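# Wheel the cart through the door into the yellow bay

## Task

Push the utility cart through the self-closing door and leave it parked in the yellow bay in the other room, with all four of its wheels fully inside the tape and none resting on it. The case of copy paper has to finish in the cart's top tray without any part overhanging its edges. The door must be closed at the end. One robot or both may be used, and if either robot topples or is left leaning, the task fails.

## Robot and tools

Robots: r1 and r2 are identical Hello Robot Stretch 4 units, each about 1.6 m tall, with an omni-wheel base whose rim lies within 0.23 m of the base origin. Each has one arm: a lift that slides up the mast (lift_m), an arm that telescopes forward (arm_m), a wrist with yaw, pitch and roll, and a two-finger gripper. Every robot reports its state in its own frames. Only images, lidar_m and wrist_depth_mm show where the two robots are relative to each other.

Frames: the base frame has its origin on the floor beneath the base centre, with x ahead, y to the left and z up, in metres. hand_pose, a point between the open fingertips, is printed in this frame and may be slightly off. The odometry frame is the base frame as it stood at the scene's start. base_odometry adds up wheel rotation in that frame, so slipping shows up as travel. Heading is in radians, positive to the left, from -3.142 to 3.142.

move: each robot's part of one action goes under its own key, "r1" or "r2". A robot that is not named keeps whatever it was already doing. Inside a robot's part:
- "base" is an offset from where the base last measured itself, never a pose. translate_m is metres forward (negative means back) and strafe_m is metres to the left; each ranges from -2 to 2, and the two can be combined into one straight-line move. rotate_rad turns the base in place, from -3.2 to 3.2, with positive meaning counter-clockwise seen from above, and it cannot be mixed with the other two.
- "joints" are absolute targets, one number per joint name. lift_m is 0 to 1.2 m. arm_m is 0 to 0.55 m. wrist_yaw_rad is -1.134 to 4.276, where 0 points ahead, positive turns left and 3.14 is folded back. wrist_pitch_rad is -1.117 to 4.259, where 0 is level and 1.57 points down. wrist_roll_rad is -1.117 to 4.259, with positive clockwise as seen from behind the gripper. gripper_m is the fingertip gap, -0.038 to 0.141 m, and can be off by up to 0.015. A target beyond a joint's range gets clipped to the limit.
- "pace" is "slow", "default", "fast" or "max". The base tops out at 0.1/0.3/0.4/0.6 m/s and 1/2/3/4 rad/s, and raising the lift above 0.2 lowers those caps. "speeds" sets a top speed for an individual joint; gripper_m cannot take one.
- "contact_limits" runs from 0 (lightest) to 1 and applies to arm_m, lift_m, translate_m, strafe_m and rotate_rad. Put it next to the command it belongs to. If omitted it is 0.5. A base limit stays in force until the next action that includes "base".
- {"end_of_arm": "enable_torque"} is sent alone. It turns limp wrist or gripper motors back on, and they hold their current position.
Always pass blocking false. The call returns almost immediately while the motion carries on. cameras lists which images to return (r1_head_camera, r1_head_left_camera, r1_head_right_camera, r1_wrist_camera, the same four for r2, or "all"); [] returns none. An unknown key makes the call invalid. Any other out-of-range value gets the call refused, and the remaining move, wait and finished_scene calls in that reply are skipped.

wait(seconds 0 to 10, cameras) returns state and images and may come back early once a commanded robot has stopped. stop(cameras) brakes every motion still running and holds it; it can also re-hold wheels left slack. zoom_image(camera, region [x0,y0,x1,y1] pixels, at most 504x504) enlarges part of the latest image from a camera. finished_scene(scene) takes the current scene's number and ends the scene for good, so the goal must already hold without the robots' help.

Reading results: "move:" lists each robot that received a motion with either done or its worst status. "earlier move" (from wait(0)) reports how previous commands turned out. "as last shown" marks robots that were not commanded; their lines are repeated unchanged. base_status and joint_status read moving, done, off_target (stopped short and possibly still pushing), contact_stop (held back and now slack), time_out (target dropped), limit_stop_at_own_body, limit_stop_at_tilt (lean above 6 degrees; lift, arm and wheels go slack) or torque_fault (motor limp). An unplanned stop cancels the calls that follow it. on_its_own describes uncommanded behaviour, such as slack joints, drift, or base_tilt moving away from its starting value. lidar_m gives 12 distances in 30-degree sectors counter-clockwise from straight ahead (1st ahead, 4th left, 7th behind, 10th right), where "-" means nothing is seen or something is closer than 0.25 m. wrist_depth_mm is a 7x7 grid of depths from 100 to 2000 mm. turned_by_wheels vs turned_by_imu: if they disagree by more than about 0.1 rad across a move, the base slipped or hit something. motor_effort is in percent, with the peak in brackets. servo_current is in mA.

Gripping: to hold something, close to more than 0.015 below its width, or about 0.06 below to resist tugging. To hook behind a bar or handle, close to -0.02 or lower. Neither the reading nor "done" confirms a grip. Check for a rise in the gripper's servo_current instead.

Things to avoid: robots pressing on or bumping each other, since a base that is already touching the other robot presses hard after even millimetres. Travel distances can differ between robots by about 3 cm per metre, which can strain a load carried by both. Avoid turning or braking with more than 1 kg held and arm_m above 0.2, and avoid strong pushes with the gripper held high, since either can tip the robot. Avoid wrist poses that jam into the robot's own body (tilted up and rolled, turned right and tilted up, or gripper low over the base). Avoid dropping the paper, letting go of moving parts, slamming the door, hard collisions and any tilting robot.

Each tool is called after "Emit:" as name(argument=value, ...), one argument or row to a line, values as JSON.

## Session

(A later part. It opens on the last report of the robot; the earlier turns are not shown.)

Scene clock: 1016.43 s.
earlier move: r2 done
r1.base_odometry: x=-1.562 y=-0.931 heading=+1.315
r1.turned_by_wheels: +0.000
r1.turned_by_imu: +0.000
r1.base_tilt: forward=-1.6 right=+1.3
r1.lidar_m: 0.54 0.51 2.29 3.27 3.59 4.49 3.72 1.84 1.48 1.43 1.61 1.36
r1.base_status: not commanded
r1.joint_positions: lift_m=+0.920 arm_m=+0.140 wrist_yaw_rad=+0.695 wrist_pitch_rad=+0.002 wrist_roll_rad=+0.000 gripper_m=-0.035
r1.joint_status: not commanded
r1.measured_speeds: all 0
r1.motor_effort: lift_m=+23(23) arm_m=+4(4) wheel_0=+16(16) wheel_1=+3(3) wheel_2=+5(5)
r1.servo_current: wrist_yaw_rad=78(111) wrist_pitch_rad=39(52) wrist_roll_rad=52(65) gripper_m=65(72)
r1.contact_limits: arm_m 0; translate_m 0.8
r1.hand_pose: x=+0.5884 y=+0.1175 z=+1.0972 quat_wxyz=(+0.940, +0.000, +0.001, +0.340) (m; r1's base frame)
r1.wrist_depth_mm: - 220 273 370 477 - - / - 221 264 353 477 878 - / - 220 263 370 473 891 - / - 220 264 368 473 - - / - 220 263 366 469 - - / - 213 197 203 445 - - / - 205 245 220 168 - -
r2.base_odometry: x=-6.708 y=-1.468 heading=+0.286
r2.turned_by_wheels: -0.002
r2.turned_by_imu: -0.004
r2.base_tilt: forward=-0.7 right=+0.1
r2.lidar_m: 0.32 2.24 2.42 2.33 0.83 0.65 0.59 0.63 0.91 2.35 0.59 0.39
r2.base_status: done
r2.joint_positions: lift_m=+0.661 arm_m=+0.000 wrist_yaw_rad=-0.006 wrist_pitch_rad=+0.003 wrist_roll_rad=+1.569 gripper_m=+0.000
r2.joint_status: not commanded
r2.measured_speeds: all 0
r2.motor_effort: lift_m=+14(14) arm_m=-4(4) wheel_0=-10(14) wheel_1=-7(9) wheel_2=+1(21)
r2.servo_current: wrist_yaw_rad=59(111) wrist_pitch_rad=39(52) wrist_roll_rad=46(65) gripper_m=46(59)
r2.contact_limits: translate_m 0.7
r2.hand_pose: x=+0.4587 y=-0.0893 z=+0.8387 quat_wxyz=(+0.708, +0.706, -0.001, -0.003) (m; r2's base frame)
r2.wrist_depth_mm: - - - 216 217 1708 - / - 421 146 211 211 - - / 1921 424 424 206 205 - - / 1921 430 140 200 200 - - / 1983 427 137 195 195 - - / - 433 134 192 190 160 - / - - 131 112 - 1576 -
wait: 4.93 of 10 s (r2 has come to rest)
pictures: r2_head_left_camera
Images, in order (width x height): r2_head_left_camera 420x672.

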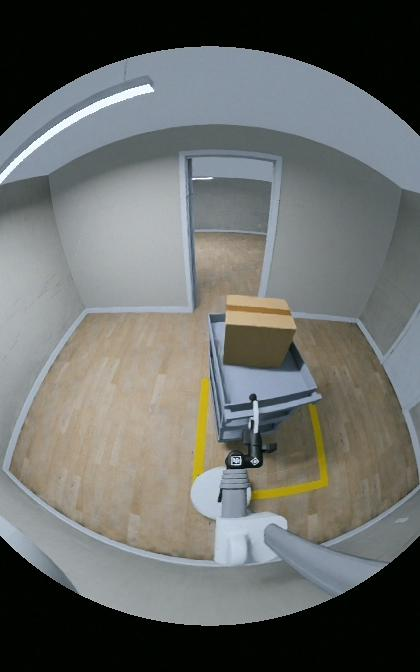

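Emit:
move(
  blocking=false,
  r2={"base":{"translate_m":-0.2,"strafe_m":-0.02},"contact_limits":{"translate_m":0.7},"pace":"slow"},
  cameras=[],
)

Emit:
wait(
  seconds=8,
  cameras=["r2_head_camera","r2_head_left_camera","r2_head_right_camera"],
)

Scene clock: 1022.83 s.
move: r2 moving
r1: as last shown
r1.base_tilt: forward=-1.7 right=+1.2
r1.lidar_m: 0.58 0.49 2.30 3.26 3.58 4.49 3.74 1.84 1.45 1.42 1.57 1.34
r1.motor_effort: lift_m=+23(23) arm_m=+4(4) wheel_0=+15(16) wheel_1=+3(3) wheel_2=+4(5)
r1.servo_current: wrist_yaw_rad=78(111) wrist_pitch_rad=39(46) wrist_roll_rad=39(65) gripper_m=65(72)
r1.contact_limits: arm_m 0; translate_m 0.8
r1.wrist_depth_mm: - 220 272 370 477 - - / - 220 264 355 477 878 - / - 221 264 370 473 891 - / - 220 264 368 469 - - / - 220 263 366 469 - - / - 213 196 203 445 - - / - 205 246 219 169 - -
r2.base_odometry: x=-6.719 y=-1.473 heading=+0.286
r2.turned_by_wheels: +0.000
r2.turned_by_imu: +0.000
r2.base_tilt: forward=-0.7 right=+0.0
r2.lidar_m: 0.32 2.24 2.44 2.31 0.87 0.59 0.58 0.66 0.89 2.34 0.56 0.40
r2.base_status: translate_m moving; strafe_m moving
r2.joint_positions: lift_m=+0.661 arm_m=+0.000 wrist_yaw_rad=-0.006 wrist_pitch_rad=+0.003 wrist_roll_rad=+1.569 gripper_m=+0.000
r2.joint_status: not commanded
r2.measured_speeds: translate_m=-0.049 strafe_m=-0.005 rotate_rad=+0.000 lift_m=+0.000 arm_m=+0.000 wrist_yaw_rad=+0.000 wrist_pitch_rad=+0.000 wrist_roll_rad=+0.000
r2.motor_effort: lift_m=+14(14) arm_m=-4(4) wheel_0=-5(14) wheel_1=-7(10) wheel_2=+11(11)
r2.servo_current: wrist_yaw_rad=46(65) wrist_pitch_rad=46(46) wrist_roll_rad=39(65) gripper_m=59(59)
r2.contact_limits: translate_m 0.7
r2.hand_pose: x=+0.4587 y=-0.0893 z=+0.8387 quat_wxyz=(+0.708, +0.706, -0.001, -0.003) (m; r2's base frame)
r2.wrist_depth_mm: - - 148 213 214 1756 - / - 421 145 208 208 - - / - 424 424 204 204 - - / 1983 427 139 199 200 - - / - 430 136 195 195 - - / - 436 133 191 190 160 - / - - - 112 - 1661 -
pictures: none
No camera images: "cameras" was empty.

Scene clock: 1025.63 s.
earlier move: r2 done
r1.base_odometry: x=-1.562 y=-0.931 heading=+1.315
r1.turned_by_wheels: +0.000
r1.turned_by_imu: +0.000
r1.base_tilt: forward=-1.6 right=+1.2
r1.lidar_m: 0.56 0.51 2.27 3.27 3.59 4.49 3.70 1.82 1.45 1.44 1.56 1.34
r1.base_status: not commanded
r1.joint_positions: lift_m=+0.920 arm_m=+0.140 wrist_yaw_rad=+0.695 wrist_pitch_rad=+0.002 wrist_roll_rad=+0.000 gripper_m=-0.035
r1.joint_status: not commanded
r1.measured_speeds: all 0
r1.motor_effort: lift_m=+23(23) arm_m=+4(4) wheel_0=+15(16) wheel_1=+3(4) wheel_2=+4(5)
r1.servo_current: wrist_yaw_rad=85(117) wrist_pitch_rad=46(52) wrist_roll_rad=59(65) gripper_m=72(72)
r1.contact_limits: arm_m 0; translate_m 0.8
r1.hand_pose: x=+0.5884 y=+0.1175 z=+1.0972 quat_wxyz=(+0.940, +0.000, +0.001, +0.340) (m; r1's base frame)
r1.wrist_depth_mm: - 220 273 370 477 - - / - 220 264 353 477 878 - / - 221 264 370 473 891 - / - 220 263 368 473 - - / - 220 263 366 469 - - / - 213 197 203 442 - - / - 206 246 220 168 - -
r2.base_odometry: x=-6.893 y=-1.544 heading=+0.287
r2.turned_by_wheels: +0.001
r2.turned_by_imu: +0.002
r2.base_tilt: forward=-0.6 right=+0.1
r2.lidar_m: 0.34 2.45 2.43 1.65 0.61 0.43 0.42 0.44 0.61 1.78 0.53 0.38
r2.base_status: done
r2.joint_positions: lift_m=+0.661 arm_m=+0.000 wrist_yaw_rad=+0.003 wrist_pitch_rad=+0.003 wrist_roll_rad=+1.569 gripper_m=+0.000
r2.joint_status: not commanded
r2.measured_speeds: all 0
r2.motor_effort: lift_m=+14(14) arm_m=-4(4) wheel_0=+1(14) wheel_1=-6(11) wheel_2=+8(15)
r2.servo_current: wrist_yaw_rad=33(65) wrist_pitch_rad=46(52) wrist_roll_rad=59(65) gripper_m=46(59)
r2.contact_limits: translate_m 0.7
r2.hand_pose: x=+0.4596 y=-0.0865 z=+0.8387 quat_wxyz=(+0.708, +0.706, +0.002, +0.000) (m; r2's base frame)
r2.wrist_depth_mm: - - 131 193 191 1983 - / - 397 131 191 192 - - / - 407 131 191 192 - - / - 424 132 191 192 - - / - 439 132 191 191 - - / - 455 132 192 192 162 - / - - - 112 - 1708 -
wait: 2.80 of 8 s (r2 has come to rest)
pictures: r2_head_camera, r2_head_left_camera, r2_head_right_camera
Images, in order (width x height): r2_head_camera 420x560, r2_head_left_camera 420x672, r2_head_right_camera 420x672.

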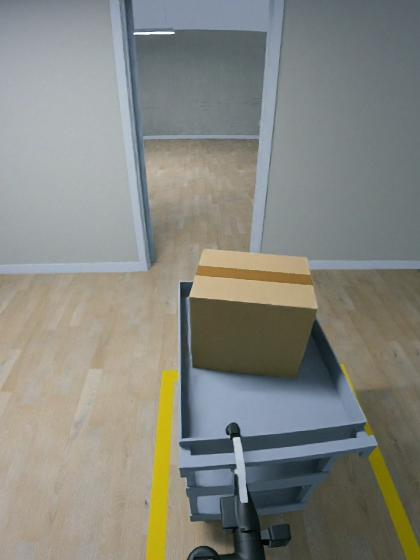

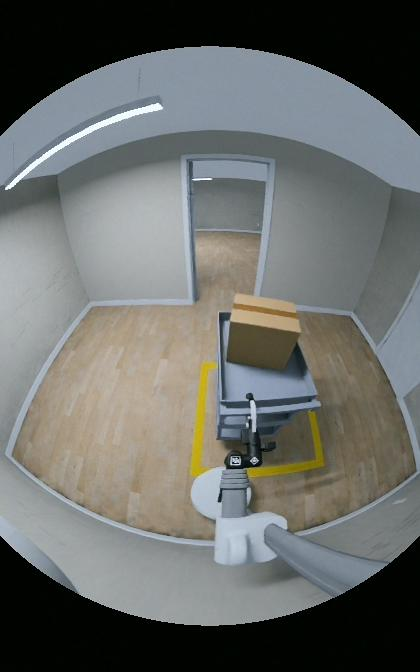

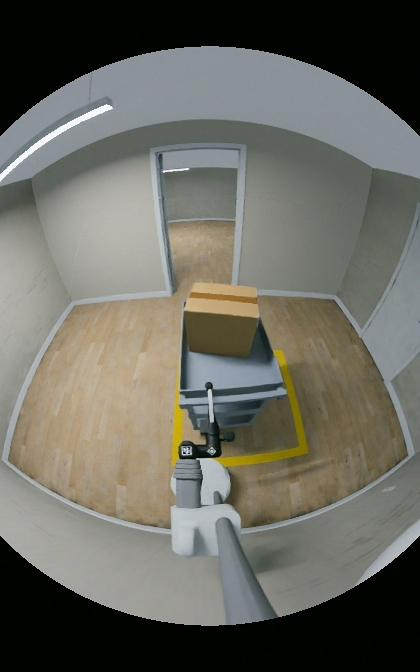

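Emit:
zoom_image(
  camera="r2_head_left_camera",
  region=[170, 330, 350, 510],
)

Emit:
zoom_image(
  camera="r2_head_right_camera",
  region=[150, 320, 330, 500],
)

Scaled by 2.800 from the camera's 420x672 image, which has a finer 600x960 frame.

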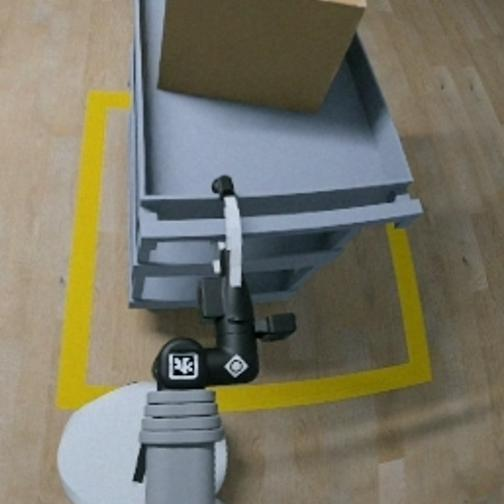

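Scaled by 2.800 from the camera's 420x672 image, which has a finer 600x960 frame.

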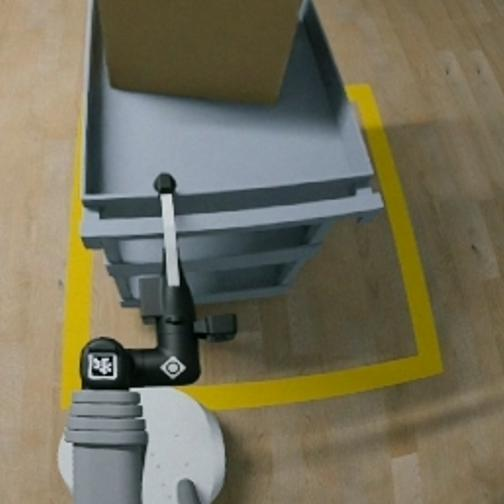

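Emit:
move(
  blocking=false,
  r2={"base":{"translate_m":-0.08,"strafe_m":-0.02},"contact_limits":{"translate_m":0.7},"pace":"slow"},
  cameras=[],
)

Emit:
wait(
  seconds=5,
  cameras=["r2_head_left_camera","r2_head_right_camera"],
)

Emit:
zoom_image(
  camera="r2_head_left_camera",
  region=[170, 330, 350, 510],
)

Emit:
zoom_image(
  camera="r2_head_right_camera",
  region=[150, 320, 330, 500],
)

Scene clock: 1036.50 s.
move: r2 moving
r1: as last shown
r1.lidar_m: 0.56 0.50 2.28 3.27 3.61 4.49 3.69 1.82 1.45 1.41 1.60 1.33
r1.motor_effort: lift_m=+23(23) arm_m=+4(4) wheel_0=+15(15) wheel_1=+3(3) wheel_2=+4(4)
r1.servo_current: wrist_yaw_rad=98(111) wrist_pitch_rad=39(52) wrist_roll_rad=46(59) gripper_m=65(65)
r1.contact_limits: arm_m 0; translate_m 0.8
r1.wrist_depth_mm: - 221 273 370 480 - - / - 220 264 355 473 891 - / - 220 264 368 473 878 - / - 220 264 368 473 - - / - 220 263 366 473 - - / - 213 197 202 445 - - / - 206 246 220 168 - -
r2.base_odometry: x=-6.905 y=-1.550 heading=+0.287
r2.turned_by_wheels: +0.000
r2.turned_by_imu: +0.001
r2.base_tilt: forward=-0.6 right=+0.1
r2.lidar_m: 0.35 2.44 2.42 1.59 0.59 0.42 0.40 0.43 0.62 1.77 0.53 0.38
r2.base_status: translate_m moving; strafe_m moving
r2.joint_positions: lift_m=+0.661 arm_m=+0.000 wrist_yaw_rad=+0.003 wrist_pitch_rad=+0.003 wrist_roll_rad=+1.569 gripper_m=+0.000
r2.joint_status: not commanded
r2.measured_speeds: translate_m=-0.049 strafe_m=-0.012 rotate_rad=-0.004 lift_m=+0.000 arm_m=+0.000 wrist_yaw_rad=+0.001 wrist_pitch_rad=+0.000 wrist_roll_rad=+0.000
r2.motor_effort: lift_m=+14(14) arm_m=-4(4) wheel_0=-1(5) wheel_1=-7(10) wheel_2=+14(15)
r2.servo_current: wrist_yaw_rad=59(59) wrist_pitch_rad=39(46) wrist_roll_rad=59(59) gripper_m=46(52)
r2.contact_limits: translate_m 0.7
r2.hand_pose: x=+0.4596 y=-0.0865 z=+0.8387 quat_wxyz=(+0.708, +0.706, +0.002, +0.000) (m; r2's base frame)
r2.wrist_depth_mm: - - 131 191 191 - - / - 394 131 191 191 - - / - 413 131 191 192 - - / - 427 131 193 192 - - / - 439 131 192 192 - - / - 455 177 193 193 162 - / - - - 112 - 1708 -
pictures: none
No camera images: "cameras" was empty.

Scene clock: 1038.07 s.
earlier move: r2 done
r1.base_odometry: x=-1.562 y=-0.931 heading=+1.315
r1.turned_by_wheels: +0.000
r1.turned_by_imu: +0.000
r1.base_tilt: forward=-1.6 right=+1.3
r1.lidar_m: 0.57 0.51 2.29 3.27 3.61 4.47 3.71 1.85 1.46 1.43 1.59 1.34
r1.base_status: not commanded
r1.joint_positions: lift_m=+0.920 arm_m=+0.140 wrist_yaw_rad=+0.695 wrist_pitch_rad=+0.002 wrist_roll_rad=+0.000 gripper_m=-0.035
r1.joint_status: not commanded
r1.measured_speeds: all 0
r1.motor_effort: lift_m=+23(23) arm_m=+4(4) wheel_0=+15(16) wheel_1=+3(4) wheel_2=+4(5)
r1.servo_current: wrist_yaw_rad=78(111) wrist_pitch_rad=46(52) wrist_roll_rad=59(65) gripper_m=65(72)
r1.contact_limits: arm_m 0; translate_m 0.8
r1.hand_pose: x=+0.5884 y=+0.1175 z=+1.0972 quat_wxyz=(+0.940, +0.000, +0.001, +0.340) (m; r1's base frame)
r1.wrist_depth_mm: - 221 272 370 480 - - / - 221 265 355 477 891 - / - 220 264 368 473 891 - / - 221 264 368 473 - - / - 220 263 368 473 - - / - 213 196 203 445 - - / - 205 246 220 169 - -
r2.base_odometry: x=-6.964 y=-1.585 heading=+0.287
r2.turned_by_wheels: +0.000
r2.turned_by_imu: +0.000
r2.base_tilt: forward=-0.6 right=+0.1
r2.lidar_m: 0.33 2.53 2.47 1.38 0.51 0.35 0.33 0.35 0.53 1.53 0.50 0.38
r2.base_status: done
r2.joint_positions: lift_m=+0.661 arm_m=+0.000 wrist_yaw_rad=+0.003 wrist_pitch_rad=+0.003 wrist_roll_rad=+1.569 gripper_m=+0.000
r2.joint_status: not commanded
r2.measured_speeds: all 0
r2.motor_effort: lift_m=+14(14) arm_m=-4(4) wheel_0=-1(5) wheel_1=-5(10) wheel_2=+9(16)
r2.servo_current: wrist_yaw_rad=52(59) wrist_pitch_rad=39(52) wrist_roll_rad=52(59) gripper_m=59(59)
r2.contact_limits: translate_m 0.7
r2.hand_pose: x=+0.4596 y=-0.0864 z=+0.8387 quat_wxyz=(+0.708, +0.706, +0.002, +0.000) (m; r2's base frame)
r2.wrist_depth_mm: - - 131 191 191 - - / - 394 131 192 191 - - / - 407 131 191 191 - - / - 424 131 191 191 - - / - 442 132 192 192 - - / - 452 132 191 192 162 - / - - - 112 - 1708 -
wait: 1.57 of 5 s (r2 has come to rest)
pictures: r2_head_left_camera, r2_head_right_camera
Images, in order (width x height): r2_head_left_camera 420x672, r2_head_right_camera 420x672.

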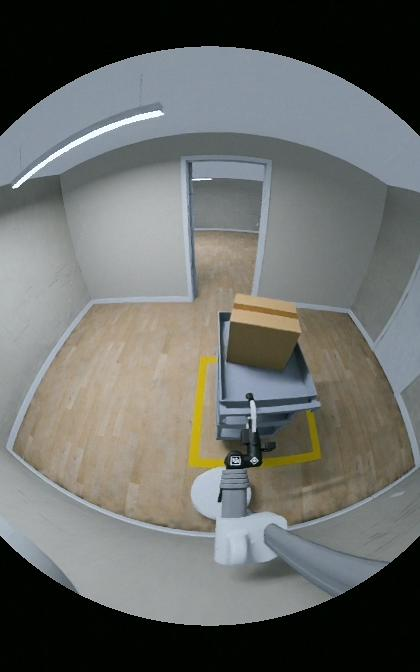

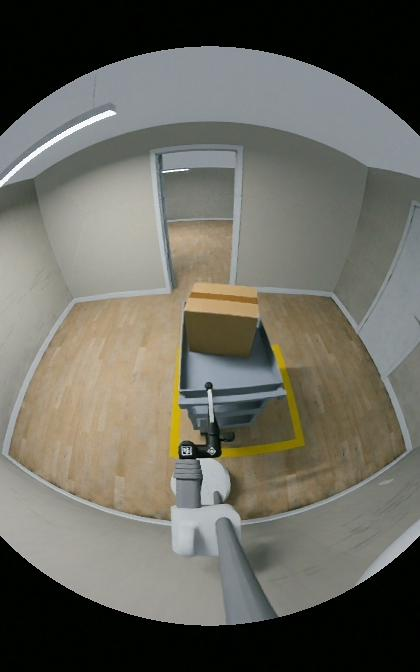

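Scaled by 2.800 from the camera's 420x672 image, which has a finer 600x960 frame.

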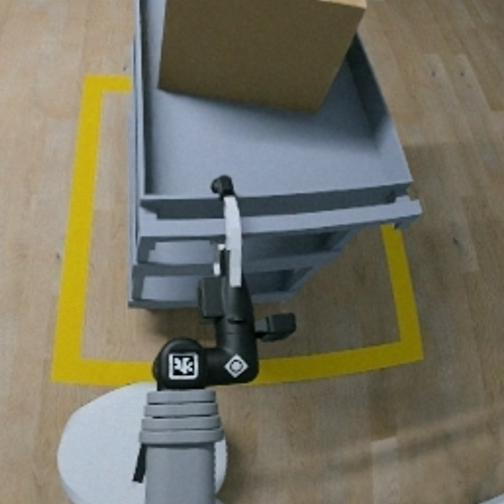

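Scaled by 2.800 from the camera's 420x672 image, which has a finer 600x960 frame.

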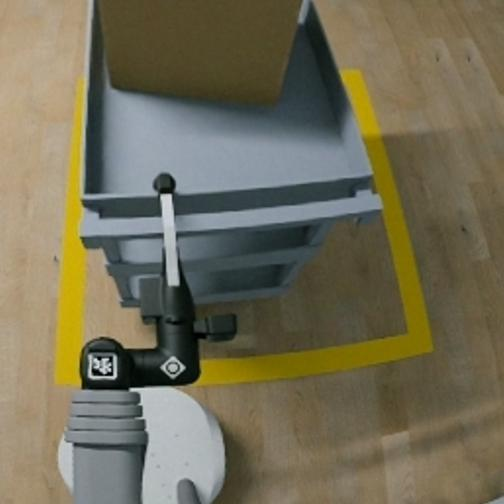

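Emit:
move(
  blocking=false,
  r2={"joints":{"gripper_m":0.12}},
  r1={"joints":{"gripper_m":0.12}},
  cameras=[],
)

Emit:
wait(
  seconds=3,
  cameras=["r1_head_camera","r1_wrist_camera","r2_wrist_camera"],
)

Scene clock: 1042.83 s.
move: r1 moving; r2 moving
r1.base_odometry: x=-1.562 y=-0.931 heading=+1.315
r1.turned_by_wheels: +0.000
r1.turned_by_imu: -0.001
r1.base_tilt: forward=-1.6 right=+1.3
r1.lidar_m: 0.57 0.50 2.26 3.25 3.61 4.50 3.69 1.81 1.46 1.42 1.59 1.32
r1.base_status: not commanded
r1.joint_positions: lift_m=+0.920 arm_m=+0.140 wrist_yaw_rad=+0.695 wrist_pitch_rad=+0.002 wrist_roll_rad=+0.000 gripper_m=-0.010
r1.joint_status: gripper_m moving
r1.measured_speeds: translate_m=+0.000 strafe_m=+0.000 rotate_rad=-0.002 lift_m=+0.000 arm_m=+0.000 wrist_yaw_rad=+0.000 wrist_pitch_rad=+0.000 wrist_roll_rad=+0.000
r1.motor_effort: lift_m=+23(23) arm_m=+4(4) wheel_0=+14(16) wheel_1=+3(3) wheel_2=+3(5)
r1.servo_current: wrist_yaw_rad=85(104) wrist_pitch_rad=39(46) wrist_roll_rad=59(59) gripper_m=52(72)
r1.contact_limits: arm_m 0; translate_m 0.8
r1.hand_pose: x=+0.5884 y=+0.1175 z=+1.0972 quat_wxyz=(+0.940, +0.000, +0.001, +0.340) (m; r1's base frame)
r1.wrist_depth_mm: - 224 274 362 484 - - / - 224 267 357 480 878 - / - 223 267 373 480 891 - / - 224 267 357 480 904 - / - 216 266 355 477 891 - / - 216 199 204 449 904 - / - 170 248 223 160 - -
r2.base_odometry: x=-6.964 y=-1.585 heading=+0.287
r2.turned_by_wheels: +0.000
r2.turned_by_imu: +0.000
r2.base_tilt: forward=-0.7 right=+0.0
r2.lidar_m: 0.34 2.53 2.46 1.38 0.50 0.33 0.30 0.36 0.51 1.48 0.53 0.40
r2.base_status: not commanded
r2.joint_positions: lift_m=+0.661 arm_m=+0.000 wrist_yaw_rad=+0.003 wrist_pitch_rad=+0.003 wrist_roll_rad=+1.569 gripper_m=+0.020
r2.joint_status: gripper_m moving
r2.measured_speeds: all 0
r2.motor_effort: lift_m=+14(14) arm_m=-4(4) wheel_0=+0(1) wheel_1=-4(5) wheel_2=+4(8)
r2.servo_current: wrist_yaw_rad=59(59) wrist_pitch_rad=33(46) wrist_roll_rad=52(59) gripper_m=98(98)
r2.contact_limits: translate_m 0.7
r2.hand_pose: x=+0.4596 y=-0.0864 z=+0.8387 quat_wxyz=(+0.708, +0.706, +0.002, +0.000) (m; r2's base frame)
r2.wrist_depth_mm: - - 135 195 195 1921 - / - 397 135 195 196 - - / - 413 135 195 195 - - / - 433 135 195 196 - - / - 442 135 196 196 - - / - 459 136 196 196 166 - / - - - 112 - 1708 1118
pictures: none
No camera images: "cameras" was empty.

Scene clock: 1044.37 s.
earlier move: r1 moving; r2 done
r1.base_odometry: x=-1.562 y=-0.931 heading=+1.314
r1.turned_by_wheels: -0.001
r1.turned_by_imu: -0.001
r1.base_tilt: forward=-1.6 right=+1.3
r1.lidar_m: 1.16 0.65 2.27 3.25 3.57 4.49 3.71 1.83 1.41 1.44 1.59 1.36
r1.base_status: not commanded
r1.joint_positions: lift_m=+0.920 arm_m=+0.140 wrist_yaw_rad=+0.682 wrist_pitch_rad=+0.002 wrist_roll_rad=+0.000 gripper_m=+0.120
r1.joint_status: gripper_m moving
r1.measured_speeds: all 0
r1.motor_effort: lift_m=+23(23) arm_m=+4(4) wheel_0=+4(16) wheel_1=+1(3) wheel_2=+0(5)
r1.servo_current: wrist_yaw_rad=39(104) wrist_pitch_rad=46(46) wrist_roll_rad=52(65) gripper_m=52(98)
r1.contact_limits: arm_m 0; translate_m 0.8
r1.hand_pose: x=+0.5898 y=+0.1140 z=+1.0972 quat_wxyz=(+0.942, +0.000, +0.001, +0.335) (m; r1's base frame)
r1.wrist_depth_mm: 387 445 521 - - 904 - / 382 449 521 - - 904 - / 389 445 512 - - 917 - / 384 449 525 - - 917 - / 382 449 512 - - 917 - / 387 357 508 - 190 - - / 394 357 512 144 - 917 -
r2.base_odometry: x=-6.964 y=-1.586 heading=+0.287
r2.turned_by_wheels: +0.000
r2.turned_by_imu: +0.000
r2.base_tilt: forward=-0.7 right=+0.0
r2.lidar_m: 0.38 2.53 2.45 1.36 0.49 0.35 0.33 0.35 0.53 1.48 2.41 0.43
r2.base_status: not commanded
r2.joint_positions: lift_m=+0.661 arm_m=+0.000 wrist_yaw_rad=+0.003 wrist_pitch_rad=+0.003 wrist_roll_rad=+1.569 gripper_m=+0.120
r2.joint_status: all done
r2.measured_speeds: all 0
r2.motor_effort: lift_m=+14(14) arm_m=-4(4) wheel_0=+0(1) wheel_1=-3(5) wheel_2=+3(8)
r2.servo_current: wrist_yaw_rad=46(59) wrist_pitch_rad=39(46) wrist_roll_rad=33(59) gripper_m=46(124)
r2.contact_limits: translate_m 0.7
r2.hand_pose: x=+0.4595 y=-0.0866 z=+0.8387 quat_wxyz=(+0.708, +0.707, +0.002, +0.000) (m; r2's base frame)
r2.wrist_depth_mm: - - - 233 233 1983 - / - - 433 232 232 - - / - 449 439 231 232 - - / - 462 459 231 232 - - / - 480 227 231 231 - - / - - 177 231 200 569 - / - - - 112 - 1863 466
wait: 1.53 of 3 s (r2 has come to rest)
pictures: r1_head_camera, r1_wrist_camera, r2_wrist_camera
Images, in order (width x height): r1_head_camera 420x560, r1_wrist_camera 616x392, r2_wrist_camera 616x392.

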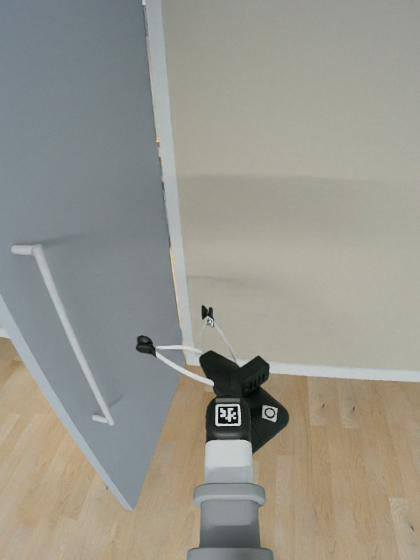

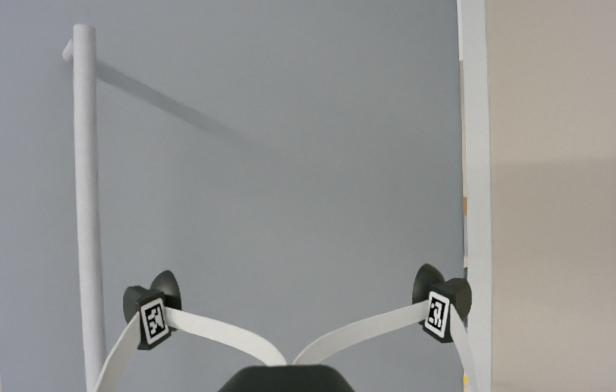

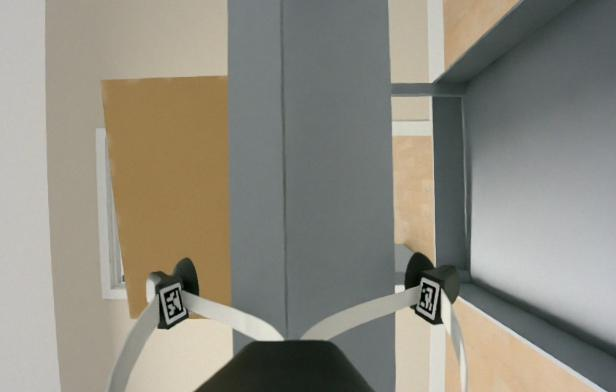

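Emit:
move(
  blocking=false,
  r2={"base":{"translate_m":-0.08},"pace":"slow","contact_limits":{"translate_m":0.3}},
  r1={"base":{"translate_m":-0.1},"pace":"slow"},
  cameras=[],
)

Emit:
wait(
  seconds=3,
  cameras=["r1_head_camera","r2_head_camera","r2_wrist_camera","r2_head_left_camera"],
)

Scene clock: 1051.23 s.
earlier move: r1 done
move: r1 moving; r2 moving
r1.base_odometry: x=-1.565 y=-0.943 heading=+1.313
r1.turned_by_wheels: +0.000
r1.turned_by_imu: -0.001
r1.base_tilt: forward=-1.6 right=+1.3
r1.lidar_m: 1.33 1.48 2.27 3.27 3.58 4.47 3.71 1.80 1.47 1.43 1.58 1.37
r1.base_status: translate_m moving
r1.joint_positions: lift_m=+0.920 arm_m=+0.140 wrist_yaw_rad=+0.682 wrist_pitch_rad=+0.002 wrist_roll_rad=+0.000 gripper_m=+0.120
r1.joint_status: all done
r1.measured_speeds: translate_m=-0.049 strafe_m=+0.000 rotate_rad=-0.002 lift_m=+0.000 arm_m=+0.000 wrist_yaw_rad=+0.000 wrist_pitch_rad=+0.000 wrist_roll_rad=+0.000
r1.motor_effort: lift_m=+23(23) arm_m=+4(4) wheel_0=-4(7) wheel_1=-4(6) wheel_2=+7(7)
r1.servo_current: wrist_yaw_rad=26(59) wrist_pitch_rad=46(46) wrist_roll_rad=52(59) gripper_m=46(52)
r1.contact_limits: arm_m 0
r1.hand_pose: x=+0.5898 y=+0.1140 z=+1.0972 quat_wxyz=(+0.942, +0.000, +0.001, +0.335) (m; r1's base frame)
r1.wrist_depth_mm: - - 1618 - - - - / - - 1618 - - 917 - / - - 1661 - - 931 - / - - - - - 931 - / - - 1708 - - 931 - / - - 181 - 190 - - / - - 1983 144 - 931 -
r2.base_odometry: x=-6.976 y=-1.589 heading=+0.286
r2.turned_by_wheels: +0.000
r2.turned_by_imu: +0.001
r2.base_tilt: forward=-0.7 right=+0.0
r2.lidar_m: 0.37 2.53 2.46 1.31 0.47 0.34 0.29 0.35 0.48 1.44 2.41 0.42
r2.base_status: translate_m moving
r2.joint_positions: lift_m=+0.661 arm_m=+0.000 wrist_yaw_rad=+0.003 wrist_pitch_rad=+0.003 wrist_roll_rad=+1.569 gripper_m=+0.120
r2.joint_status: not commanded
r2.measured_speeds: translate_m=-0.048 strafe_m=+0.000 rotate_rad=+0.000 lift_m=+0.000 arm_m=+0.000 wrist_yaw_rad=+0.000 wrist_pitch_rad=+0.000 wrist_roll_rad=+0.000
r2.motor_effort: lift_m=+14(14) arm_m=-4(4) wheel_0=-4(9) wheel_1=-6(6) wheel_2=+8(10)
r2.servo_current: wrist_yaw_rad=52(59) wrist_pitch_rad=39(46) wrist_roll_rad=46(59) gripper_m=46(52)
r2.contact_limits: translate_m 0.3
r2.hand_pose: x=+0.4595 y=-0.0866 z=+0.8387 quat_wxyz=(+0.708, +0.707, +0.002, +0.000) (m; r2's base frame)
r2.wrist_depth_mm: - - - 243 243 1983 - / - - 445 242 243 - - / - 459 452 243 242 - - / - 473 469 242 242 - - / - 492 484 240 242 - - / - - 191 241 200 603 - / - - - 112 - 1863 466
pictures: none
No camera images: "cameras" was empty.

Scene clock: 1052.80 s.
earlier move: r1 moving; r2 done
r1.base_odometry: x=-1.588 y=-1.027 heading=+1.313
r1.turned_by_wheels: +0.000
r1.turned_by_imu: +0.000
r1.base_tilt: forward=-1.5 right=+1.3
r1.lidar_m: 1.42 1.54 2.45 3.27 3.59 4.38 3.64 1.81 1.42 1.41 1.58 1.43
r1.base_status: translate_m moving
r1.joint_positions: lift_m=+0.920 arm_m=+0.140 wrist_yaw_rad=+0.682 wrist_pitch_rad=+0.002 wrist_roll_rad=+0.000 gripper_m=+0.120
r1.joint_status: all done
r1.measured_speeds: all 0
r1.motor_effort: lift_m=+23(23) arm_m=+4(4) wheel_0=-3(8) wheel_1=+0(6) wheel_2=+2(7)
r1.servo_current: wrist_yaw_rad=46(78) wrist_pitch_rad=52(52) wrist_roll_rad=52(65) gripper_m=46(52)
r1.contact_limits: arm_m 0
r1.hand_pose: x=+0.5898 y=+0.1140 z=+1.0972 quat_wxyz=(+0.942, +0.000, +0.001, +0.335) (m; r1's base frame)
r1.wrist_depth_mm: - - - - - - - / - - - - - 976 - / - - - - - 976 - / - - - - - 976 - / - - - - - 1008 - / - - 181 - 190 202 - / - - - 144 - 157 -
r2.base_odometry: x=-7.041 y=-1.608 heading=+0.287
r2.turned_by_wheels: +0.000
r2.turned_by_imu: +0.000
r2.base_tilt: forward=-0.7 right=+0.1
r2.lidar_m: 0.45 2.63 2.46 1.06 0.37 0.27 0.25 0.27 0.39 1.16 2.43 0.50
r2.base_status: done
r2.joint_positions: lift_m=+0.661 arm_m=+0.000 wrist_yaw_rad=+0.003 wrist_pitch_rad=+0.003 wrist_roll_rad=+1.569 gripper_m=+0.120
r2.joint_status: not commanded
r2.measured_speeds: all 0
r2.motor_effort: lift_m=+14(14) arm_m=-3(4) wheel_0=-3(9) wheel_1=-4(7) wheel_2=+6(10)
r2.servo_current: wrist_yaw_rad=39(59) wrist_pitch_rad=39(46) wrist_roll_rad=52(59) gripper_m=59(59)
r2.contact_limits: translate_m 0.3
r2.hand_pose: x=+0.4595 y=-0.0866 z=+0.8387 quat_wxyz=(+0.708, +0.707, +0.002, +0.000) (m; r2's base frame)
r2.wrist_depth_mm: - - - 312 - 1983 - / - - - 314 - - - / - - 525 314 - - - / - - 544 310 - - - / - - 559 312 312 - - / - - 200 251 200 559 - / - - - 112 - 1756 427
wait: 1.57 of 3 s (r2 has come to rest)
pictures: r1_head_camera, r2_head_camera, r2_head_left_camera, r2_wrist_camera
Images, in order (width x height): r1_head_camera 420x560, r2_head_camera 420x560, r2_head_left_camera 420x672, r2_wrist_camera 616x392.

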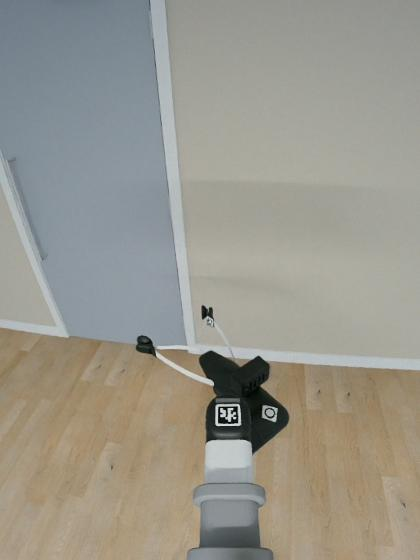

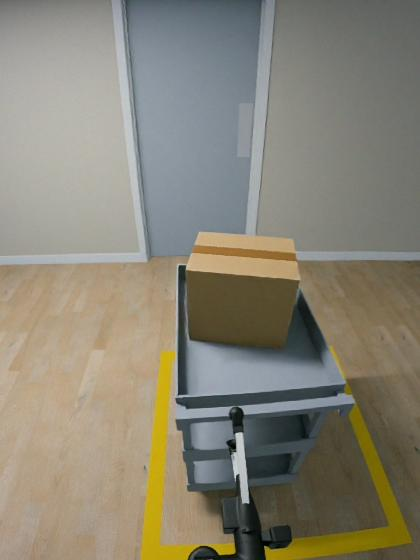

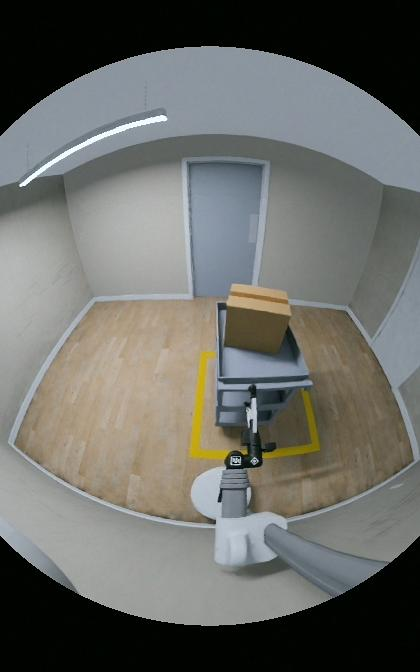

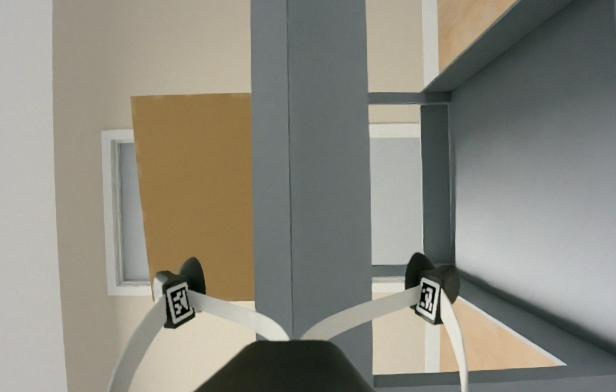

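Emit:
move(
  blocking=false,
  r2={"base":{"strafe_m":0.75},"contact_limits":{"strafe_m":0.3}},
  cameras=[],
)

Emit:
wait(
  seconds=6,
  cameras=["r2_head_right_camera"],
)

Emit:
move(
  blocking=false,
  r2={"base":{"translate_m":0.7,"strafe_m":0.2},"contact_limits":{"translate_m":0.4}},
  cameras=[],
)

Emit:
wait(
  seconds=7,
  cameras=["r2_head_right_camera"],
)

Scene clock: 1061.73 s.
earlier move: r1 done
move: r2 moving
r1.base_odometry: x=-1.588 y=-1.027 heading=+1.313
r1.turned_by_wheels: +0.000
r1.turned_by_imu: +0.000
r1.base_tilt: forward=-1.6 right=+1.3
r1.lidar_m: 1.40 1.57 2.43 3.25 3.62 4.38 3.70 1.82 1.43 1.41 1.56 1.44
r1.base_status: done
r1.joint_positions: lift_m=+0.920 arm_m=+0.140 wrist_yaw_rad=+0.682 wrist_pitch_rad=+0.002 wrist_roll_rad=+0.000 gripper_m=+0.120
r1.joint_status: not commanded
r1.measured_speeds: all 0
r1.motor_effort: lift_m=+23(23) arm_m=+4(4) wheel_0=-3(4) wheel_1=-2(3) wheel_2=+3(3)
r1.servo_current: wrist_yaw_rad=52(65) wrist_pitch_rad=33(52) wrist_roll_rad=52(65) gripper_m=46(46)
r1.contact_limits: arm_m 0
r1.hand_pose: x=+0.5898 y=+0.1140 z=+1.0972 quat_wxyz=(+0.942, +0.000, +0.001, +0.335) (m; r1's base frame)
r1.wrist_depth_mm: - - - - - - - / - - - - - 960 - / - - - - - 991 - / - - - - - 976 - / - - - - - 1008 - / - - 181 - 190 202 - / - - - 144 - 157 -
r2.base_odometry: x=-7.051 y=-1.573 heading=+0.287
r2.turned_by_wheels: +0.000
r2.turned_by_imu: +0.001
r2.base_tilt: forward=-0.7 right=+0.1
r2.lidar_m: 0.46 2.63 2.41 1.05 0.36 0.28 0.25 0.26 0.40 1.16 2.44 0.49
r2.base_status: strafe_m moving
r2.joint_positions: lift_m=+0.661 arm_m=+0.000 wrist_yaw_rad=+0.003 wrist_pitch_rad=+0.003 wrist_roll_rad=+1.569 gripper_m=+0.120
r2.joint_status: not commanded
r2.measured_speeds: translate_m=-0.001 strafe_m=+0.140 rotate_rad=+0.006 lift_m=+0.000 arm_m=+0.000 wrist_yaw_rad=+0.000 wrist_pitch_rad=+0.000 wrist_roll_rad=+0.000
r2.motor_effort: lift_m=+14(14) arm_m=-4(4) wheel_0=-10(12) wheel_1=+10(12) wheel_2=-1(5)
r2.servo_current: wrist_yaw_rad=39(59) wrist_pitch_rad=46(46) wrist_roll_rad=46(52) gripper_m=59(59)
r2.contact_limits: strafe_m 0.3
r2.hand_pose: x=+0.4595 y=-0.0866 z=+0.8387 quat_wxyz=(+0.708, +0.707, +0.002, +0.000) (m; r2's base frame)
r2.wrist_depth_mm: - - - 312 - - - / - - 517 312 - - - / - - 530 307 - - - / - - 544 310 - - - / - - 564 309 309 - - / - - 199 251 202 640 484 / - - - 112 317 315 320
pictures: none
No camera images: "cameras" was empty.

Scene clock: 1065.07 s.
earlier move: r2 done
r1.base_odometry: x=-1.587 y=-1.027 heading=+1.313
r1.turned_by_wheels: +0.000
r1.turned_by_imu: +0.000
r1.base_tilt: forward=-1.6 right=+1.2
r1.lidar_m: 1.43 1.59 2.44 3.28 3.63 4.38 3.66 1.84 1.42 1.41 1.58 1.45
r1.base_status: done
r1.joint_positions: lift_m=+0.920 arm_m=+0.140 wrist_yaw_rad=+0.682 wrist_pitch_rad=+0.002 wrist_roll_rad=+0.000 gripper_m=+0.120
r1.joint_status: not commanded
r1.measured_speeds: all 0
r1.motor_effort: lift_m=+23(23) arm_m=+4(4) wheel_0=-3(4) wheel_1=-2(3) wheel_2=+3(3)
r1.servo_current: wrist_yaw_rad=39(72) wrist_pitch_rad=39(52) wrist_roll_rad=52(65) gripper_m=39(52)
r1.contact_limits: arm_m 0
r1.hand_pose: x=+0.5898 y=+0.1140 z=+1.0972 quat_wxyz=(+0.942, +0.000, +0.001, +0.335) (m; r1's base frame)
r1.wrist_depth_mm: - - - - - - - / - - - - - 976 - / - - - - - 976 - / - - - - - 991 - / - - - - - 991 - / - - 181 - 190 202 - / - - - 144 - 157 -
r2.base_odometry: x=-7.253 y=-0.889 heading=+0.287
r2.turned_by_wheels: +0.000
r2.turned_by_imu: +0.000
r2.base_tilt: forward=-0.6 right=+0.0
r2.lidar_m: 2.50 2.32 1.69 1.02 0.36 0.25 0.25 0.26 0.35 1.16 0.82 0.96
r2.base_status: done
r2.joint_positions: lift_m=+0.661 arm_m=+0.000 wrist_yaw_rad=+0.003 wrist_pitch_rad=+0.003 wrist_roll_rad=+1.569 gripper_m=+0.120
r2.joint_status: not commanded
r2.measured_speeds: all 0
r2.motor_effort: lift_m=+14(15) arm_m=-3(4) wheel_0=-2(12) wheel_1=+2(12) wheel_2=+0(5)
r2.servo_current: wrist_yaw_rad=33(59) wrist_pitch_rad=39(46) wrist_roll_rad=52(59) gripper_m=46(59)
r2.contact_limits: strafe_m 0.3
r2.hand_pose: x=+0.4595 y=-0.0867 z=+0.8386 quat_wxyz=(+0.708, +0.707, +0.002, +0.000) (m; r2's base frame)
r2.wrist_depth_mm: - - - - - 1708 1229 / - - - - - 1708 1182 / - - - - - 1756 1182 / - - - - - 1708 1182 / - - - - - 1661 1205 / - - 200 - - 1499 1182 / - - - 112 - 1921 1205
wait: 3.33 of 6 s (r2 has come to rest)
pictures: r2_head_right_camera
Images, in order (width x height): r2_head_right_camera 420x672.

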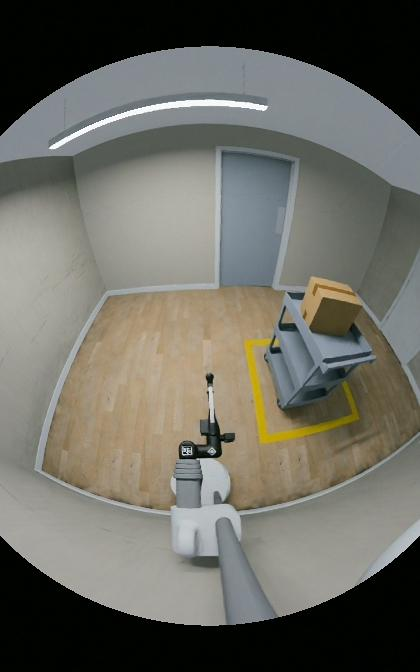

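Scene clock: 1065.57 s.
move: r2 moving
r1: as last shown
r1.base_tilt: forward=-1.6 right=+1.3
r1.lidar_m: 1.42 1.57 2.43 3.28 3.63 4.40 3.68 1.84 1.44 1.43 1.57 1.45
r1.servo_current: wrist_yaw_rad=33(59) wrist_pitch_rad=46(52) wrist_roll_rad=59(59) gripper_m=46(46)
r1.contact_limits: arm_m 0
r1.wrist_depth_mm: - - - - - - - / - - - - - 976 - / - - - - - 991 - / - - - - - 991 - / - - - - - 991 - / - - 181 - 190 202 - / - - - 144 - 157 -
r2.base_odometry: x=-7.226 y=-0.871 heading=+0.287
r2.turned_by_wheels: +0.000
r2.turned_by_imu: +0.000
r2.base_tilt: forward=-0.7 right=+0.1
r2.lidar_m: 2.47 2.29 1.66 1.12 0.41 0.27 0.27 0.28 0.43 1.23 0.81 0.96
r2.base_status: translate_m moving; strafe_m moving
r2.joint_positions: lift_m=+0.661 arm_m=+0.000 wrist_yaw_rad=+0.003 wrist_pitch_rad=+0.003 wrist_roll_rad=+1.569 gripper_m=+0.120
r2.joint_status: not commanded
r2.measured_speeds: translate_m=+0.121 strafe_m=+0.036 rotate_rad=-0.007 lift_m=+0.000 arm_m=+0.000 wrist_yaw_rad=+0.000 wrist_pitch_rad=+0.000 wrist_roll_rad=+0.000
r2.motor_effort: lift_m=+14(15) arm_m=-4(4) wheel_0=+3(8) wheel_1=+11(11) wheel_2=-12(12)
r2.servo_current: wrist_yaw_rad=59(59) wrist_pitch_rad=46(46) wrist_roll_rad=52(65) gripper_m=52(59)
r2.contact_limits: translate_m 0.4
r2.hand_pose: x=+0.4595 y=-0.0867 z=+0.8386 quat_wxyz=(+0.708, +0.707, +0.002, +0.000) (m; r2's base frame)
r2.wrist_depth_mm: - - - - - 1661 1255 / - - - - - 1756 1182 / - - - - - 1708 1182 / - - - - - 1808 1205 / - - - - - 1618 1205 / - - 198 - - 1464 1205 / - - - 112 - 1921 1182
pictures: none
No camera images: "cameras" was empty.

Scene clock: 1068.93 s.
earlier move: r2 done
r1.base_odometry: x=-1.587 y=-1.027 heading=+1.313
r1.turned_by_wheels: +0.000
r1.turned_by_imu: +0.000
r1.base_tilt: forward=-1.6 right=+1.3
r1.lidar_m: 1.42 1.59 2.43 3.27 3.61 4.40 3.66 1.82 1.44 1.41 1.57 1.45
r1.base_status: not commanded
r1.joint_positions: lift_m=+0.920 arm_m=+0.140 wrist_yaw_rad=+0.682 wrist_pitch_rad=+0.002 wrist_roll_rad=+0.000 gripper_m=+0.120
r1.joint_status: not commanded
r1.measured_speeds: all 0
r1.motor_effort: lift_m=+23(23) arm_m=+4(4) wheel_0=-3(4) wheel_1=-2(3) wheel_2=+3(3)
r1.servo_current: wrist_yaw_rad=65(78) wrist_pitch_rad=33(52) wrist_roll_rad=59(78) gripper_m=46(52)
r1.contact_limits: arm_m 0
r1.hand_pose: x=+0.5898 y=+0.1140 z=+1.0972 quat_wxyz=(+0.942, +0.000, +0.001, +0.335) (m; r1's base frame)
r1.wrist_depth_mm: - - - - - - - / - - - - - 976 - / - - - - - 976 - / - - - - - 991 - / - - - - - 991 - / - - 181 - 190 202 - / - - - 144 - 157 -
r2.base_odometry: x=-6.638 y=-0.499 heading=+0.287
r2.turned_by_wheels: +0.000
r2.turned_by_imu: +0.001
r2.base_tilt: forward=-0.7 right=+0.1
r2.lidar_m: 1.82 1.90 1.50 1.41 1.31 0.97 0.94 0.99 1.42 0.84 0.89 1.86
r2.base_status: done
r2.joint_positions: lift_m=+0.661 arm_m=+0.000 wrist_yaw_rad=+0.003 wrist_pitch_rad=+0.003 wrist_roll_rad=+1.569 gripper_m=+0.120
r2.joint_status: not commanded
r2.measured_speeds: all 0
r2.motor_effort: lift_m=+15(15) arm_m=-4(4) wheel_0=+4(9) wheel_1=+4(11) wheel_2=-4(14)
r2.servo_current: wrist_yaw_rad=52(59) wrist_pitch_rad=39(52) wrist_roll_rad=52(65) gripper_m=46(59)
r2.contact_limits: translate_m 0.4
r2.hand_pose: x=+0.4595 y=-0.0867 z=+0.8386 quat_wxyz=(+0.708, +0.707, +0.002, +0.000) (m; r2's base frame)
r2.wrist_depth_mm: - - - - - 1576 1160 / 1661 - - - - 1618 1182 / - - - - - 1576 1205 / - - - - - 1576 1182 / - - - - - 1537 1205 / - 187 191 - 187 1499 1205 / - - - 112 - 1618 1205
wait: 3.37 of 7 s (r2 has come to rest)
pictures: r2_head_right_camera
Images, in order (width x height): r2_head_right_camera 420x672.

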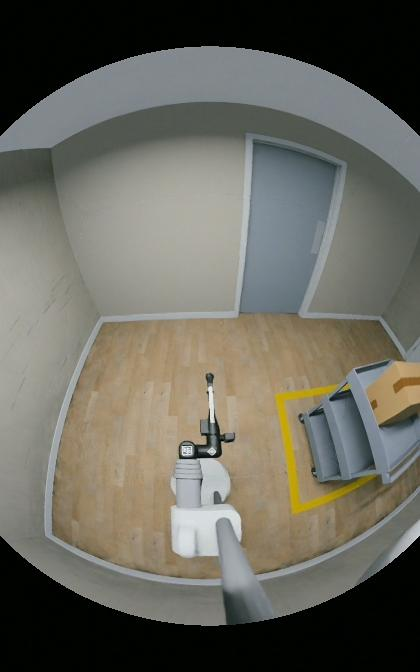

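Emit:
move(
  blocking=false,
  r2={"base":{"rotate_rad":-0.9}},
  cameras=[],
)

Emit:
wait(
  seconds=5,
  cameras=["r2_head_right_camera"],
)

Emit:
zoom_image(
  camera="r2_head_right_camera",
  region=[170, 270, 390, 490],
)

Scene clock: 1073.27 s.
move: r2 moving
r1: as last shown
r1.lidar_m: 1.42 1.59 2.44 3.28 3.60 4.39 3.69 1.81 1.43 1.41 1.56 1.43
r1.servo_current: wrist_yaw_rad=39(52) wrist_pitch_rad=46(46) wrist_roll_rad=33(59) gripper_m=46(46)
r1.contact_limits: arm_m 0
r1.wrist_depth_mm: - - - - - - - / - - - - - 976 - / - - - - - 991 - / - - - - - 1008 - / - - - - - 991 - / - - 181 - 190 202 - / - - - 143 - 157 -
r2.base_odometry: x=-6.638 y=-0.499 heading=+0.034
r2.turned_by_wheels: -0.252
r2.turned_by_imu: -0.245
r2.base_tilt: forward=-0.7 right=+0.0
r2.lidar_m: 1.82 1.78 1.64 1.40 1.43 1.08 0.92 0.94 1.12 0.84 0.85 2.15
r2.base_status: rotate_rad moving
r2.joint_positions: lift_m=+0.661 arm_m=+0.000 wrist_yaw_rad=+0.003 wrist_pitch_rad=+0.003 wrist_roll_rad=+1.569 gripper_m=+0.120
r2.joint_status: not commanded
r2.measured_speeds: translate_m=-0.001 strafe_m=+0.000 rotate_rad=-0.974 lift_m=+0.000 arm_m=+0.000 wrist_yaw_rad=+0.000 wrist_pitch_rad=+0.000 wrist_roll_rad=+0.000
r2.motor_effort: lift_m=+14(15) arm_m=-4(4) wheel_0=+6(10) wheel_1=+9(10) wheel_2=+10(11)
r2.servo_current: wrist_yaw_rad=52(59) wrist_pitch_rad=46(46) wrist_roll_rad=39(46) gripper_m=46(59)
r2.hand_pose: x=+0.4595 y=-0.0867 z=+0.8386 quat_wxyz=(+0.708, +0.707, +0.002, +0.000) (m; r2's base frame)
r2.wrist_depth_mm: - - 1983 - - 1537 1160 / 1863 - - - - 1708 1160 / 1756 - - - - 1661 1205 / - - - - - 1618 1205 / - - - - - 1537 1182 / - 187 191 - 186 1430 1182 / - - - 112 - - 1182
pictures: none
No camera images: "cameras" was empty.

Scene clock: 1074.43 s.
earlier move: r2 done
r1.base_odometry: x=-1.587 y=-1.027 heading=+1.313
r1.turned_by_wheels: +0.000
r1.turned_by_imu: +0.000
r1.base_tilt: forward=-1.6 right=+1.3
r1.lidar_m: 1.41 1.58 2.44 3.28 3.62 4.37 3.65 1.81 1.44 1.41 1.59 1.44
r1.base_status: not commanded
r1.joint_positions: lift_m=+0.920 arm_m=+0.140 wrist_yaw_rad=+0.682 wrist_pitch_rad=+0.002 wrist_roll_rad=+0.000 gripper_m=+0.120
r1.joint_status: not commanded
r1.measured_speeds: all 0
r1.motor_effort: lift_m=+23(23) arm_m=+4(4) wheel_0=-3(4) wheel_1=-2(3) wheel_2=+3(3)
r1.servo_current: wrist_yaw_rad=52(65) wrist_pitch_rad=39(52) wrist_roll_rad=39(59) gripper_m=39(46)
r1.contact_limits: arm_m 0
r1.hand_pose: x=+0.5898 y=+0.1140 z=+1.0972 quat_wxyz=(+0.942, +0.000, +0.001, +0.335) (m; r1's base frame)
r1.wrist_depth_mm: - - - - - - - / - - - - - 976 - / - - - - - 976 - / - - - - - 991 - / - - - - - 991 - / - - 181 - 190 202 - / - - - 144 - 157 -
r2.base_odometry: x=-6.638 y=-0.499 heading=-0.612
r2.turned_by_wheels: -0.647
r2.turned_by_imu: -0.630
r2.base_tilt: forward=-0.7 right=+0.1
r2.lidar_m: 0.93 1.81 1.82 1.77 1.40 1.38 1.18 0.91 0.92 1.03 0.84 0.83
r2.base_status: done
r2.joint_positions: lift_m=+0.661 arm_m=+0.000 wrist_yaw_rad=+0.003 wrist_pitch_rad=+0.003 wrist_roll_rad=+1.569 gripper_m=+0.120
r2.joint_status: not commanded
r2.measured_speeds: all 0
r2.motor_effort: lift_m=+15(15) arm_m=-4(4) wheel_0=+5(10) wheel_1=+2(10) wheel_2=+4(11)
r2.servo_current: wrist_yaw_rad=46(59) wrist_pitch_rad=39(46) wrist_roll_rad=46(59) gripper_m=52(59)
r2.hand_pose: x=+0.4595 y=-0.0867 z=+0.8386 quat_wxyz=(+0.708, +0.707, +0.002, +0.000) (m; r2's base frame)
r2.wrist_depth_mm: - - 634 585 - 585 - / - - 715 661 - 627 1008 / - - - - - 715 - / - - - - - 1756 1255 / - - - - - 1618 1205 / - - 198 - - 1537 1205 / - - - 112 - 1756 1182
wait: 1.17 of 5 s (r2 has come to rest)
pictures: r2_head_right_camera
Images, in order (width x height): r2_head_right_camera 420x672.

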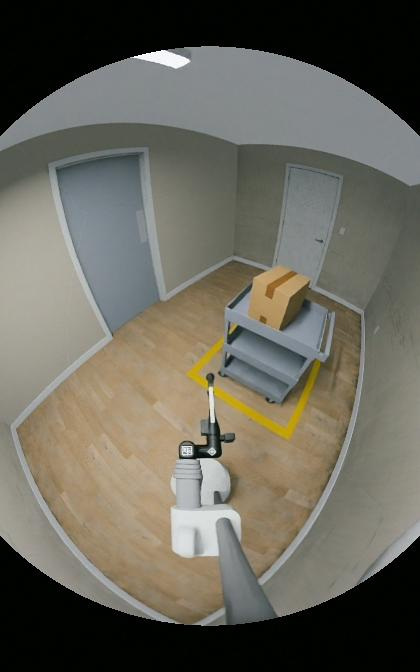

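Scaled by 2.291 from the camera's 420x672 image, which has a finer 600x960 frame.

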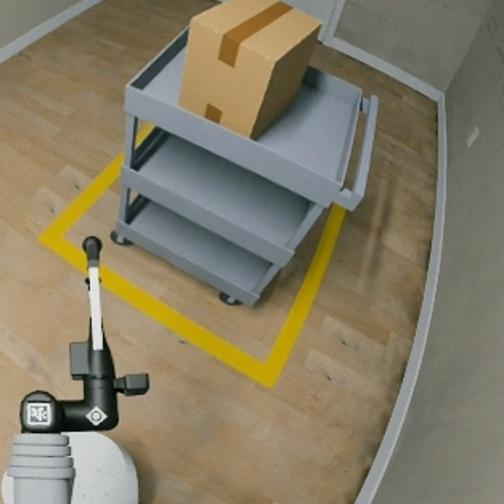

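Emit:
finished_scene(
  scene=2,
)

The scene is finished: the task was done.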